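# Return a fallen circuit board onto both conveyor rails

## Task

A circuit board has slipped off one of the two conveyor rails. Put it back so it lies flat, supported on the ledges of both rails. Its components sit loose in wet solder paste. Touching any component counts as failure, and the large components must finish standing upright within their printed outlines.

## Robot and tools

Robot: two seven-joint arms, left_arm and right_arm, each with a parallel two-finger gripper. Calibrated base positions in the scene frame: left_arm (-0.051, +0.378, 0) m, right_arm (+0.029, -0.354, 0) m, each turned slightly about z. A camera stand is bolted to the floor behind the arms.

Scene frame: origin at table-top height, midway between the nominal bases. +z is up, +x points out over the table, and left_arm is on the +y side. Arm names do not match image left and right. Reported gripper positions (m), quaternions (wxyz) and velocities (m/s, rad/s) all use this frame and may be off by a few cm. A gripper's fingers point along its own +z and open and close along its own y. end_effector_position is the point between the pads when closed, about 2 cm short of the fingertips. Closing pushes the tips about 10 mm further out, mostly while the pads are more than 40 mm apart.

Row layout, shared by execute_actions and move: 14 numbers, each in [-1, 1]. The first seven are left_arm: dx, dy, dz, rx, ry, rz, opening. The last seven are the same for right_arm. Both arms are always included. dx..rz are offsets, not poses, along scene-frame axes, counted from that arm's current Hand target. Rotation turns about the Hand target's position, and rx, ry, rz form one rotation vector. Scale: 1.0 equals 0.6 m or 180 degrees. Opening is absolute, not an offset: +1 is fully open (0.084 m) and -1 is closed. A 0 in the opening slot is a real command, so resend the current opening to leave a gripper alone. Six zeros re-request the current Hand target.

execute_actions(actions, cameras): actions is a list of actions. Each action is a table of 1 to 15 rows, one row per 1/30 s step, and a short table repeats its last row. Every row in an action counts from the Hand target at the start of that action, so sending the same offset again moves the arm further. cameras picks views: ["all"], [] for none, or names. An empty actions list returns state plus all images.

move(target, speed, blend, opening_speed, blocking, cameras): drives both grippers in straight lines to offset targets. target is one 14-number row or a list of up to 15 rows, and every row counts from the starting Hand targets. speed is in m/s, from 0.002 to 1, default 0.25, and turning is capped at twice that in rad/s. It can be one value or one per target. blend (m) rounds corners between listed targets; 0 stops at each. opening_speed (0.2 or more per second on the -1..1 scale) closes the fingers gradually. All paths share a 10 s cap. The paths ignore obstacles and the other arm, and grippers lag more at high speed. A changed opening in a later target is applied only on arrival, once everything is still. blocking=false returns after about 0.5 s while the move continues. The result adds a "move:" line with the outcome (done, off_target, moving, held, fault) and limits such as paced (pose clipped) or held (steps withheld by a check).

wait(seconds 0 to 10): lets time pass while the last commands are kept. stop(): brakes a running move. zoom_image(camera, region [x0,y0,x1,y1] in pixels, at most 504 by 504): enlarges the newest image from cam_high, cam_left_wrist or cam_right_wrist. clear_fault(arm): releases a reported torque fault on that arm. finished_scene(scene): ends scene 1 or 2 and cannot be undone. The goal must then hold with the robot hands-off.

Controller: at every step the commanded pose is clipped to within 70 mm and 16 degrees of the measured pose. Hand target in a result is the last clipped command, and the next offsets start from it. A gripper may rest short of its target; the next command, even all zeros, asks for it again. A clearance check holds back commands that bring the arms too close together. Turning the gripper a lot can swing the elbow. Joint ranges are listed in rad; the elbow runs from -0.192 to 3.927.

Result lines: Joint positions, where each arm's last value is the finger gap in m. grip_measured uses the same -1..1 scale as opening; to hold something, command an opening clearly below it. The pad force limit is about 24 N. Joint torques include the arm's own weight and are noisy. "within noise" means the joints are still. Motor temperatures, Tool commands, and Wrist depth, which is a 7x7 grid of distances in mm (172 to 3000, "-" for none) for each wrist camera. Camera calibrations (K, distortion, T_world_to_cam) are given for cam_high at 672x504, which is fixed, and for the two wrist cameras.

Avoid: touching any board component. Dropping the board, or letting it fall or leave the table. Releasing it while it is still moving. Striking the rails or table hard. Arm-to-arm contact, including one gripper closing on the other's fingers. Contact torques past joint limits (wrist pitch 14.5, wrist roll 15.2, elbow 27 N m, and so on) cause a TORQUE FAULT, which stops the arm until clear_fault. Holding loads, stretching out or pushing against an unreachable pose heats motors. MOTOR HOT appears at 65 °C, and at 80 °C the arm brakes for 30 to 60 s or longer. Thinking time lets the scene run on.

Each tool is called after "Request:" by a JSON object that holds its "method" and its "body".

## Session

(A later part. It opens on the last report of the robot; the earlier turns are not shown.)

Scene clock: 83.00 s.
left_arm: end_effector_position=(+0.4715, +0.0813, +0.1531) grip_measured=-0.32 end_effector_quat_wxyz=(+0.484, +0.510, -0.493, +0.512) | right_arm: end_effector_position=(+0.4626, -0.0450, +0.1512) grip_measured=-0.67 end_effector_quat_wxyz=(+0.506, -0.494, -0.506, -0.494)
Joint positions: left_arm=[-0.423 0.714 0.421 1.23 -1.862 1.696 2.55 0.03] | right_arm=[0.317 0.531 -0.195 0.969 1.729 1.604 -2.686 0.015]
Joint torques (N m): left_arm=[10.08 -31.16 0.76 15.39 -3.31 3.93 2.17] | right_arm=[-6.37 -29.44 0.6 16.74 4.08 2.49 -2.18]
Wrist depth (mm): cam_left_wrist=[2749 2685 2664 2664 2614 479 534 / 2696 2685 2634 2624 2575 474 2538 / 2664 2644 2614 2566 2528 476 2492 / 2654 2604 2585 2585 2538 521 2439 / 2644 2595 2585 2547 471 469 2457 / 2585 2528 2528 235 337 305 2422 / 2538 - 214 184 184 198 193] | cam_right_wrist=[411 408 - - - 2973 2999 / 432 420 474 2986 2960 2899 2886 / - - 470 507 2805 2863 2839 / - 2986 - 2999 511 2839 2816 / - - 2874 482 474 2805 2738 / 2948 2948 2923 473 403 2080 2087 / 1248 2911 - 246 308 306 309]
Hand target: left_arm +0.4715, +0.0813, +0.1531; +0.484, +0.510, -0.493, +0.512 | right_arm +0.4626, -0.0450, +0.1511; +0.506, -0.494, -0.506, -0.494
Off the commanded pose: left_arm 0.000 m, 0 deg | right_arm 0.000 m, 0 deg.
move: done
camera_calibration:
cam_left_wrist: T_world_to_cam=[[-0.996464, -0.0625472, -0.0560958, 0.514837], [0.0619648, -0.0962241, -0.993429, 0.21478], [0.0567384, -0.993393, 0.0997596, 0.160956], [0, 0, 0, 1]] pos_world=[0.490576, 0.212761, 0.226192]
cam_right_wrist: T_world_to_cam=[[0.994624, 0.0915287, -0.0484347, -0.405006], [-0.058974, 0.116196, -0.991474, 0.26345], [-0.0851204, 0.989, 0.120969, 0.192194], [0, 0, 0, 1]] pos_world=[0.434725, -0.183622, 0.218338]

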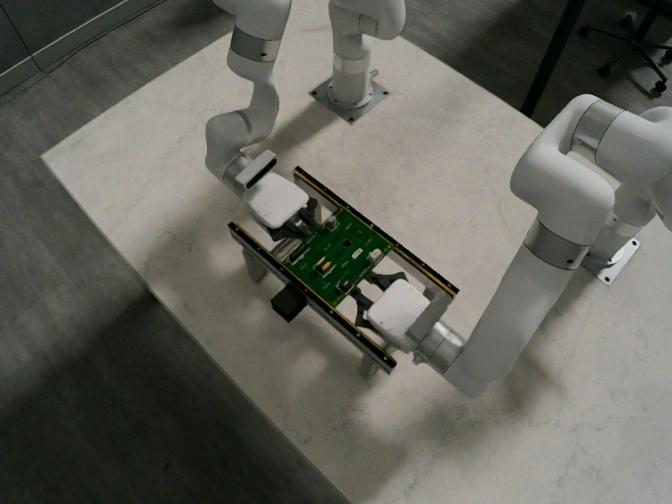

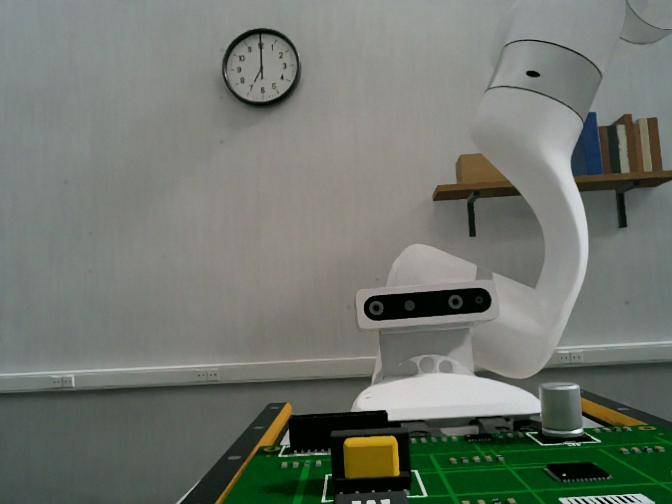

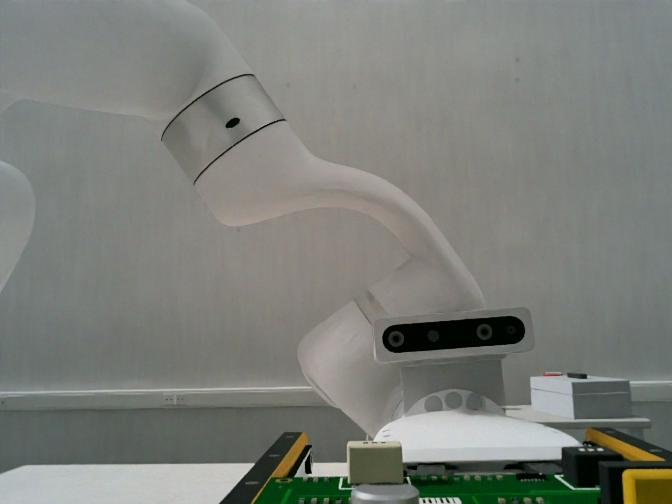

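Request:
{"method": "move", "body": {"target": [0,0,-0.0108,0,0,0,-0.3,0,0,-0.0108,0,0,0,-0.65], "speed": 0.02, "cameras": ["all"]}}

Request:
{"method": "zoom_image", "body": {"camera": "cam_high", "region": [270, 190, 410, 320]}}

Request:
{"method": "zoom_image", "body": {"camera": "cam_right_wrist", "region": [200, 404, 400, 504]}}

Request:
{"method": "zoom_image", "body": {"camera": "cam_left_wrist", "region": [180, 384, 380, 484]}}

Scene clock: 84.57 s.
left_arm: end_effector_position=(+0.4715, +0.0813, +0.1466) grip_measured=-0.32 end_effector_quat_wxyz=(+0.484, +0.510, -0.493, +0.512) | right_arm: end_effector_position=(+0.4626, -0.0450, +0.1447) grip_measured=-0.67 end_effector_quat_wxyz=(+0.506, -0.494, -0.506, -0.494)
Joint positions: left_arm=[-0.42 0.73 0.417 1.236 -1.866 1.7 2.559 0.03] | right_arm=[0.316 0.549 -0.194 0.975 1.731 1.607 -2.698 0.015]
Joint torques (N m): left_arm=[10.3 -31.26 0.91 15.06 -3.41 3.72 2.07] | right_arm=[-6.52 -29.81 0.63 16.76 4.1 2.46 -2.08]
Wrist depth (mm): cam_left_wrist=[2727 2706 2664 2634 2634 476 551 / 2654 2654 2644 2595 2595 473 2519 / 2675 2654 2634 2585 2538 479 2483 / 2624 2595 2624 2547 2566 500 2492 / 2614 2585 2575 2528 472 469 2465 / 2585 2585 2483 235 337 278 2397 / 2575 - 210 185 202 198 194] | cam_right_wrist=[411 407 - - 2999 2960 2999 / 566 422 474 - 2923 - 2948 / - - 470 483 2923 2899 2874 / - 2999 2999 2923 2874 2874 2863 / - 2948 2923 481 476 2782 2816 / 2986 2886 2851 473 404 2093 2068 / 1182 - 263 246 298 305 294]
Hand target: left_arm +0.4715, +0.0813, +0.1466; +0.484, +0.510, -0.493, +0.512 | right_arm +0.4626, -0.0450, +0.1447; +0.506, -0.494, -0.506, -0.494
Off the commanded pose: left_arm 0.000 m, 0 deg | right_arm 0.000 m, 0 deg.
move: done
camera_calibration:
cam_left_wrist: T_world_to_cam=[[-0.996458, -0.0625558, -0.0561948, 0.514493], [0.062064, -0.0962173, -0.993424, 0.208271], [0.0567375, -0.993393, 0.099759, 0.161605], [0, 0, 0, 1]] pos_world=[0.490576, 0.212761, 0.219691]
cam_right_wrist: T_world_to_cam=[[0.994624, 0.0915287, -0.0484347, -0.405321], [-0.058974, 0.116196, -0.991474, 0.257005], [-0.0851204, 0.989, 0.120969, 0.192981], [0, 0, 0, 1]] pos_world=[0.434725, -0.183622, 0.211838]

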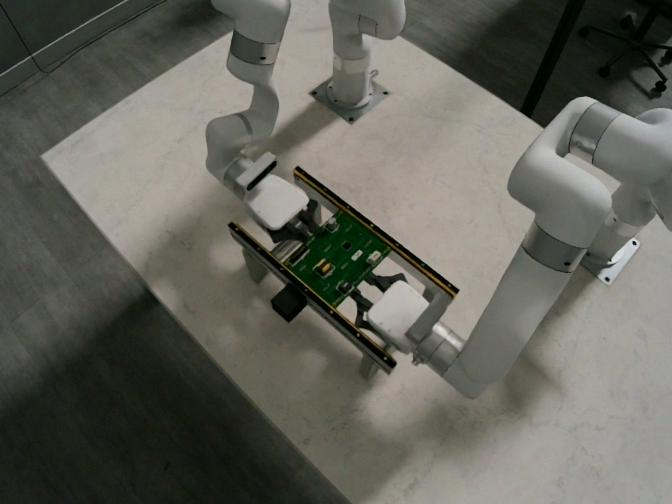

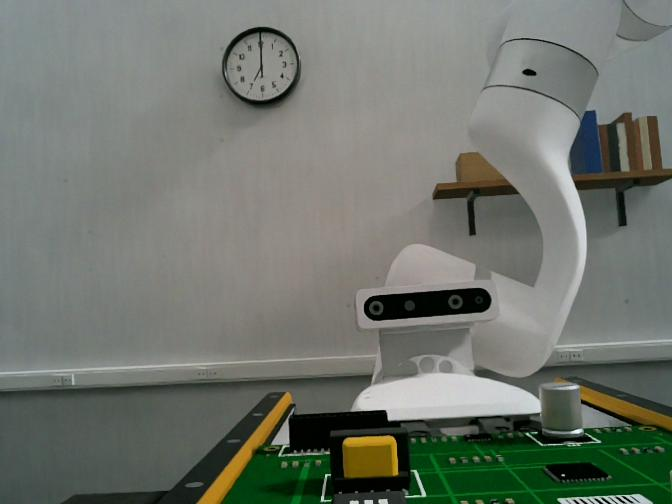

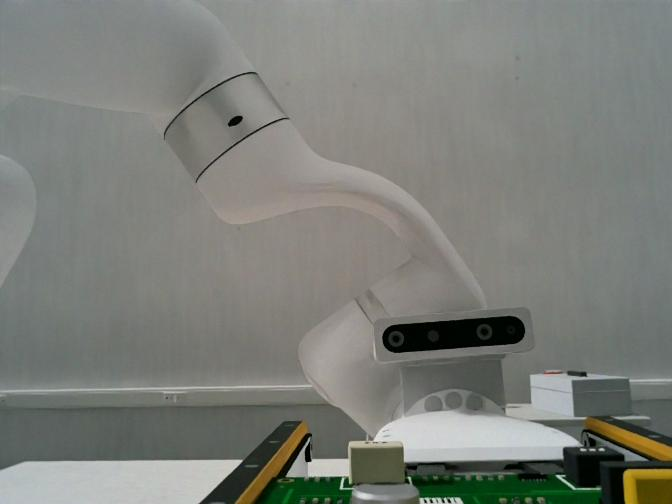

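Scaled by 3.600.

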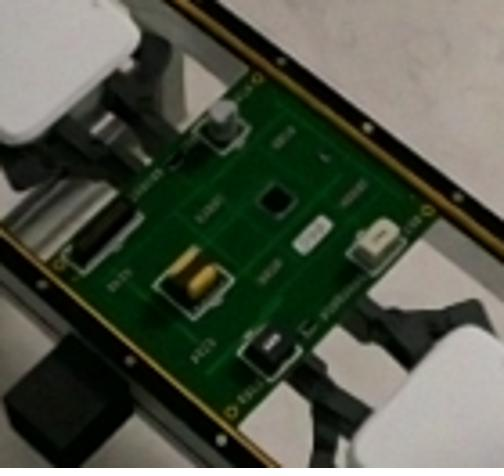

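Scaled by 2.520.

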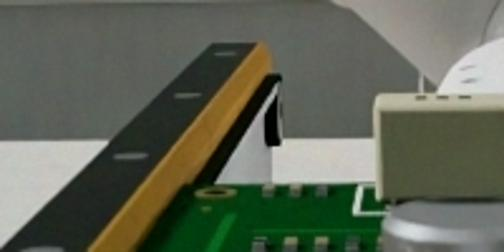

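Scaled by 2.520.

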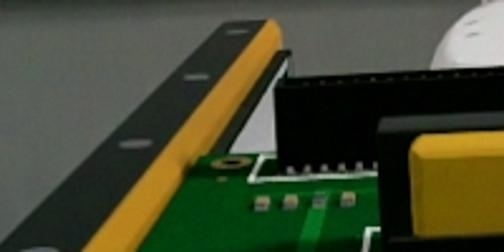

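Request:
{"method": "move", "body": {"target": [0,0,-0.01,0,0,0,-0.3,0,0,-0.01,0,0,0,-0.65], "speed": 0.02, "cameras": ["cam_left_wrist", "cam_right_wrist"]}}

Request:
{"method": "move", "body": {"target": [0,0,-0.01,0,0,0,-0.3,0,0,-0.01,0,0,0,-0.65], "speed": 0.02, "cameras": ["all"]}}

Request:
{"method": "zoom_image", "body": {"camera": "cam_high", "region": [270, 190, 410, 320]}}

Request:
{"method": "zoom_image", "body": {"camera": "cam_right_wrist", "region": [200, 404, 400, 504]}}

Request:
{"method": "zoom_image", "body": {"camera": "cam_left_wrist", "region": [180, 384, 380, 484]}}

Scene clock: 86.30 s.
left_arm: end_effector_position=(+0.4715, +0.0813, +0.1406) grip_measured=-0.32 end_effector_quat_wxyz=(+0.484, +0.510, -0.493, +0.512) | right_arm: end_effector_position=(+0.4626, -0.0450, +0.1387) grip_measured=-0.67 end_effector_quat_wxyz=(+0.506, -0.494, -0.506, -0.494)
Joint positions: left_arm=[-0.417 0.745 0.414 1.242 -1.869 1.703 2.568 0.03] | right_arm=[0.314 0.566 -0.192 0.981 1.733 1.61 -2.708 0.015]
Joint torques (N m): left_arm=[10.42 -31.29 0.74 14.9 -3.6 3.76 2.13] | right_arm=[-6.2 -29.2 0.58 16.31 3.96 2.41 -2.2]
Wrist depth (mm): cam_left_wrist=[2749 2717 2696 2624 2585 474 550 / 2685 2664 2604 2604 2595 473 2528 / 2654 2664 2604 2575 2556 488 2483 / 2634 2575 2585 2519 2519 495 2519 / 2595 2585 2585 2595 471 469 2483 / 2595 2585 2501 235 309 234 337 / 208 - 195 - 204 191 -] | cam_right_wrist=[411 407 - - - 2923 - / - 424 471 - 2986 2948 2923 / - - 470 481 2899 2874 2863 / - - 2948 2899 2899 2851 2886 / - 2911 2935 482 476 2782 2839 / 2973 2935 2805 474 404 2106 2062 / 1166 - 219 247 247 241 185]
Hand target: left_arm +0.4715, +0.0813, +0.1406; +0.484, +0.510, -0.493, +0.512 | right_arm +0.4626, -0.0450, +0.1387; +0.506, -0.494, -0.506, -0.494
Off the commanded pose: left_arm 0.000 m, 0 deg | right_arm 0.000 m, 0 deg.
move: done
camera_calibration:
cam_left_wrist: T_world_to_cam=[[-0.996464, -0.0625472, -0.0560958, 0.514136], [0.0619648, -0.0962241, -0.993429, 0.202362], [0.0567384, -0.993393, 0.0997596, 0.162203], [0, 0, 0, 1]] pos_world=[0.490576, 0.212761, 0.213692]
cam_right_wrist: T_world_to_cam=[[0.994624, 0.0915287, -0.0484347, -0.405612], [-0.058974, 0.116196, -0.991474, 0.251057], [-0.0851204, 0.989, 0.120969, 0.193707], [0, 0, 0, 1]] pos_world=[0.434725, -0.183622, 0.205838]
Images, in order (width x height): cam_left_wrist 672x504, cam_right_wrist 672x504.

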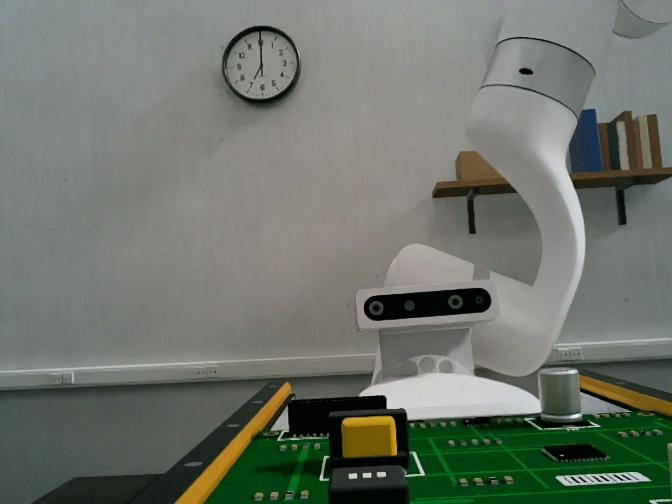

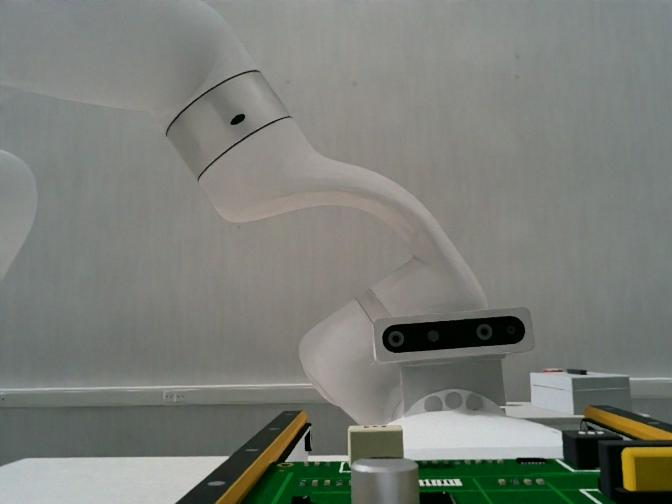

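Scene clock: 87.07 s.
left_arm: end_effector_position=(+0.4715, +0.0813, +0.1346) grip_measured=-0.32 end_effector_quat_wxyz=(+0.484, +0.510, -0.493, +0.512) | right_arm: end_effector_position=(+0.4626, -0.0450, +0.1327) grip_measured=-0.67 end_effector_quat_wxyz=(+0.506, -0.494, -0.506, -0.494)
Joint positions: left_arm=[-0.414 0.76 0.411 1.248 -1.872 1.706 2.576 0.03] | right_arm=[0.313 0.584 -0.191 0.988 1.735 1.613 -2.719 0.015]
Joint torques (N m): left_arm=[10.05 -31.47 0.91 14.83 -3.25 3.78 2.15] | right_arm=[-6.3 -29.6 0.48 16.09 3.97 2.45 -2.07]
Wrist depth (mm): cam_left_wrist=[2760 2675 2738 2624 2634 474 571 / 2706 2675 2614 2644 2547 473 2483 / 2696 2624 2634 2575 2566 485 2492 / 2644 2614 2595 2547 2492 492 2492 / 2614 2575 2547 2538 472 470 2457 / 2595 2501 252 236 309 229 311 / - - 186 - - 177 -] | cam_right_wrist=[411 406 - - - 2911 2923 / - 423 470 - 2960 2999 2948 / - - 469 483 2851 2911 2886 / - 2986 2986 2935 2851 2851 2828 / 2960 - 2911 482 476 2839 2816 / 2973 2886 2793 472 404 2068 2044 / 2948 - 190 - 214 211 185]
Hand target: left_arm +0.4715, +0.0813, +0.1346; +0.484, +0.510, -0.493, +0.512 | right_arm +0.4626, -0.0450, +0.1327; +0.506, -0.494, -0.506, -0.494
Off the commanded pose: left_arm 0.000 m, 0 deg | right_arm 0.000 m, 0 deg.
move: done
camera_calibration:
cam_left_wrist: T_world_to_cam=[[-0.996464, -0.0625472, -0.0560958, 0.513799], [0.0619648, -0.0962241, -0.993429, 0.196401], [0.0567384, -0.993393, 0.0997596, 0.162802], [0, 0, 0, 1]] pos_world=[0.490576, 0.212761, 0.207692]
cam_right_wrist: T_world_to_cam=[[0.994624, 0.0915287, -0.0484347, -0.405902], [-0.058974, 0.116196, -0.991474, 0.245108], [-0.0851204, 0.989, 0.120969, 0.194432], [0, 0, 0, 1]] pos_world=[0.434725, -0.183622, 0.199838]

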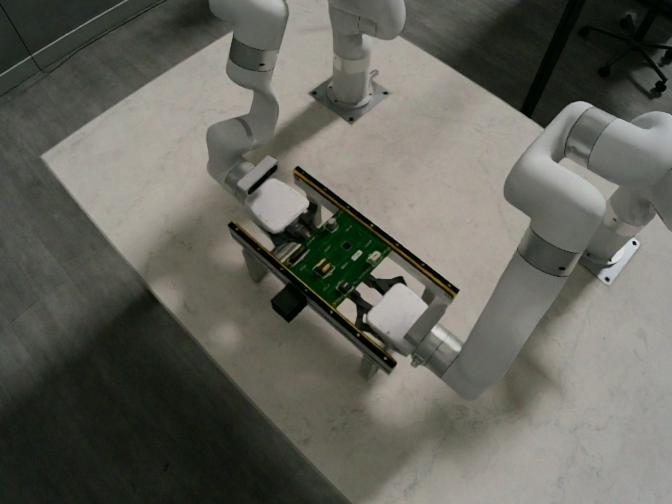

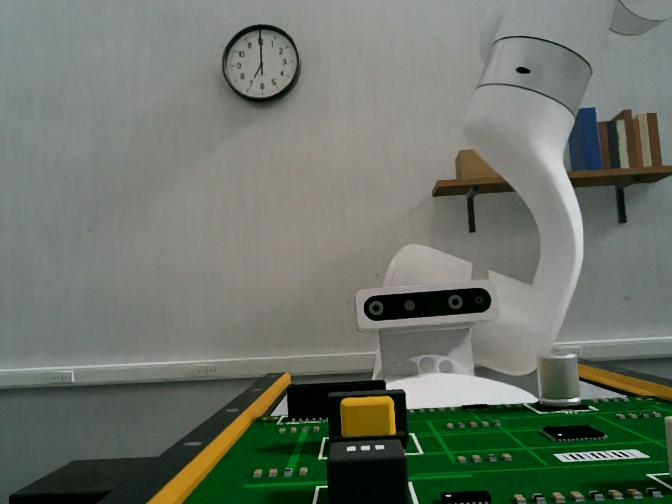

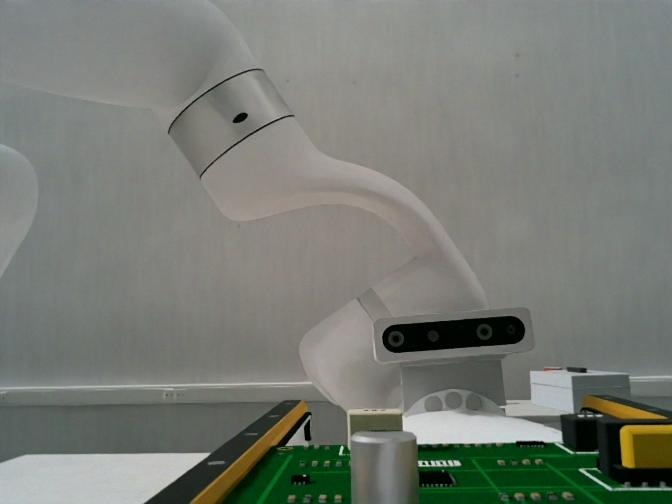

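Scaled by 3.600.

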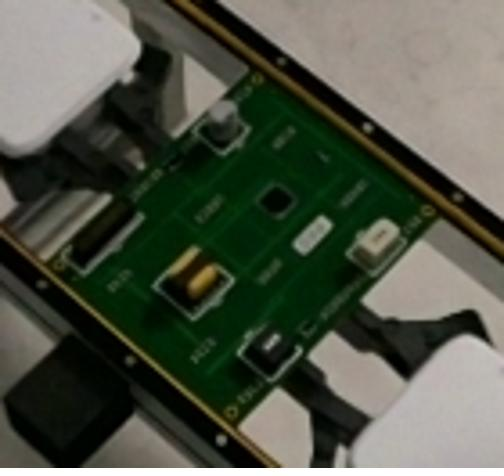

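Scaled by 2.520.

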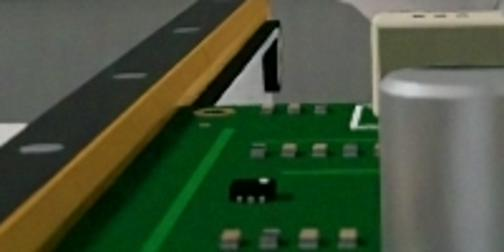

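Scaled by 2.520.

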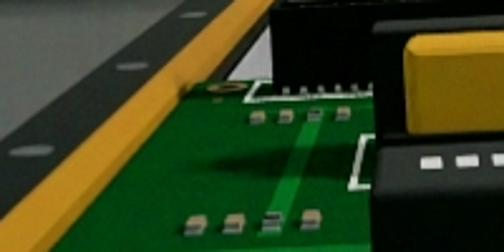

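Request:
{"method": "move", "body": {"target": [[0,0,-0.015,0,0,0,-0.3,0,0,-0.015,0,0,0,-0.65],[-0.005,0.15,-0.015,0,0,0,-0.3,0.004,-0.15,-0.015,0,0,0,-0.65]], "speed": 0.1, "blend": [0.002,0], "cameras": ["all"]}}

Request:
{"method": "zoom_image", "body": {"camera": "cam_high", "region": [270, 190, 410, 320]}}

Scene clock: 89.43 s.
left_arm: end_effector_position=(+0.4685, +0.1713, +0.1256) grip_measured=-0.32 end_effector_quat_wxyz=(+0.484, +0.510, -0.493, +0.512) | right_arm: end_effector_position=(+0.4650, -0.1349, +0.1237) grip_measured=-0.67 end_effector_quat_wxyz=(+0.506, -0.494, -0.506, -0.494)
Joint positions: left_arm=[-0.287 0.799 0.487 1.248 -1.75 1.857 2.615 0.03] | right_arm=[0.186 0.623 -0.29 1.001 1.569 1.753 -2.75 0.015]
Joint torques (N m): left_arm=[10.44 -30.49 5.04 13.86 2.07 3.83 2.18] | right_arm=[-5.93 -28.9 -3.67 15.16 -1.32 2.43 -2.1]
Wrist depth (mm): cam_left_wrist=[2816 2782 2793 2760 2706 649 592 / 2793 2749 2706 2696 2706 630 2614 / 2749 2738 2696 2685 646 2624 2595 / 2760 2760 2717 2634 2614 2556 2595 / 2685 2685 2664 2644 650 2566 2528 / 2614 - 217 219 306 279 267 / - - 238 681 742 404 272] | cam_right_wrist=[542 - - - - 2999 2973 / 554 542 548 - - - 2999 / 676 - 614 - - 2948 2948 / 758 - - - 2923 2948 2923 / - - 2986 660 2935 2851 2863 / 2986 - 257 255 329 245 228 / - - 216 312 464 406 292]
Hand target: left_arm +0.4685, +0.1713, +0.1256; +0.484, +0.510, -0.493, +0.512 | right_arm +0.4650, -0.1350, +0.1237; +0.506, -0.494, -0.506, -0.494
Off the commanded pose: left_arm 0.000 m, 0 deg | right_arm 0.000 m, 0 deg.
move: done
camera_calibration:
cam_left_wrist: T_world_to_cam=[[-0.99647, -0.0624481, -0.0561048, 0.515909], [0.0619643, -0.0962303, -0.993428, 0.196309], [0.0566388, -0.993398, 0.0997601, 0.253326], [0, 0, 0, 1]] pos_world=[0.487575, 0.302762, 0.198692]
cam_right_wrist: T_world_to_cam=[[0.994624, 0.0915287, -0.0484347, -0.400497], [-0.058974, 0.116196, -0.991474, 0.246772], [-0.0851204, 0.989, 0.120969, 0.284636], [0, 0, 0, 1]] pos_world=[0.437125, -0.273522, 0.190838]

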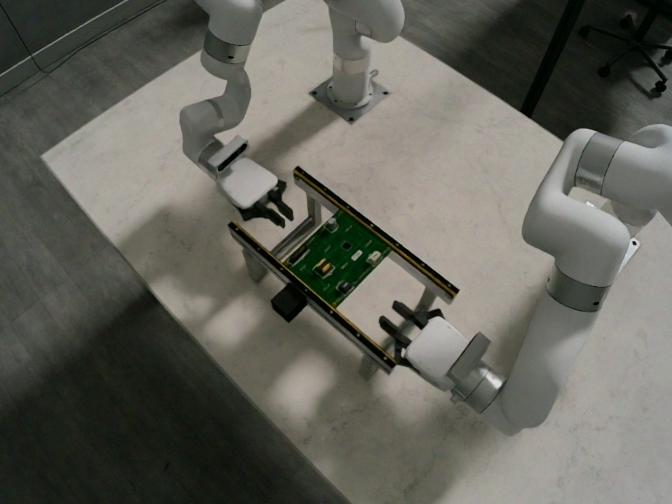

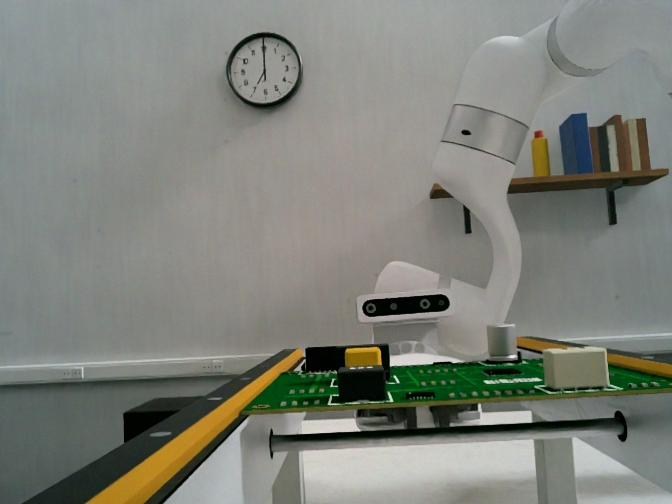

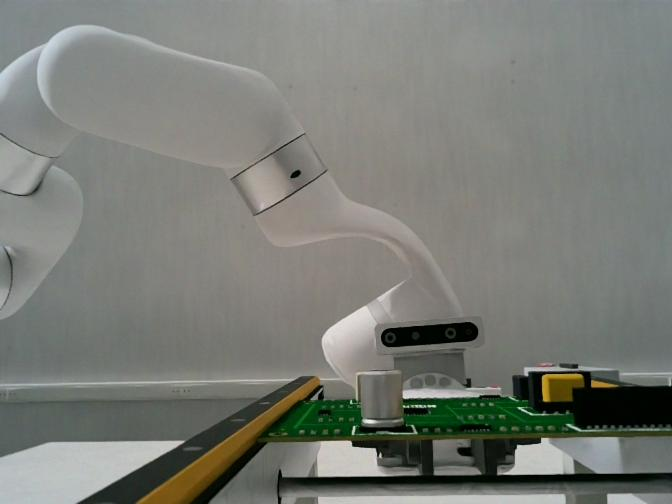

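Scaled by 3.600.

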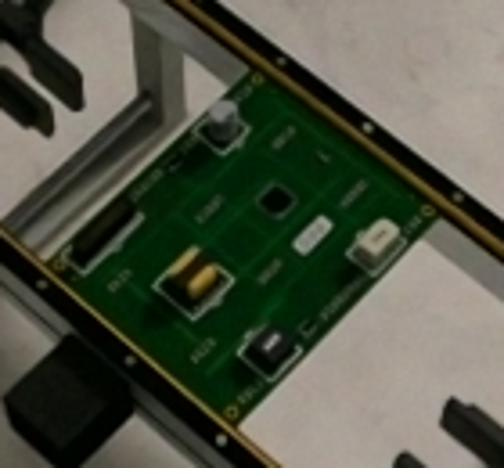

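Request:
{"method": "finished_scene", "body": {"scene": 1}}

The scene is finished: the task was done.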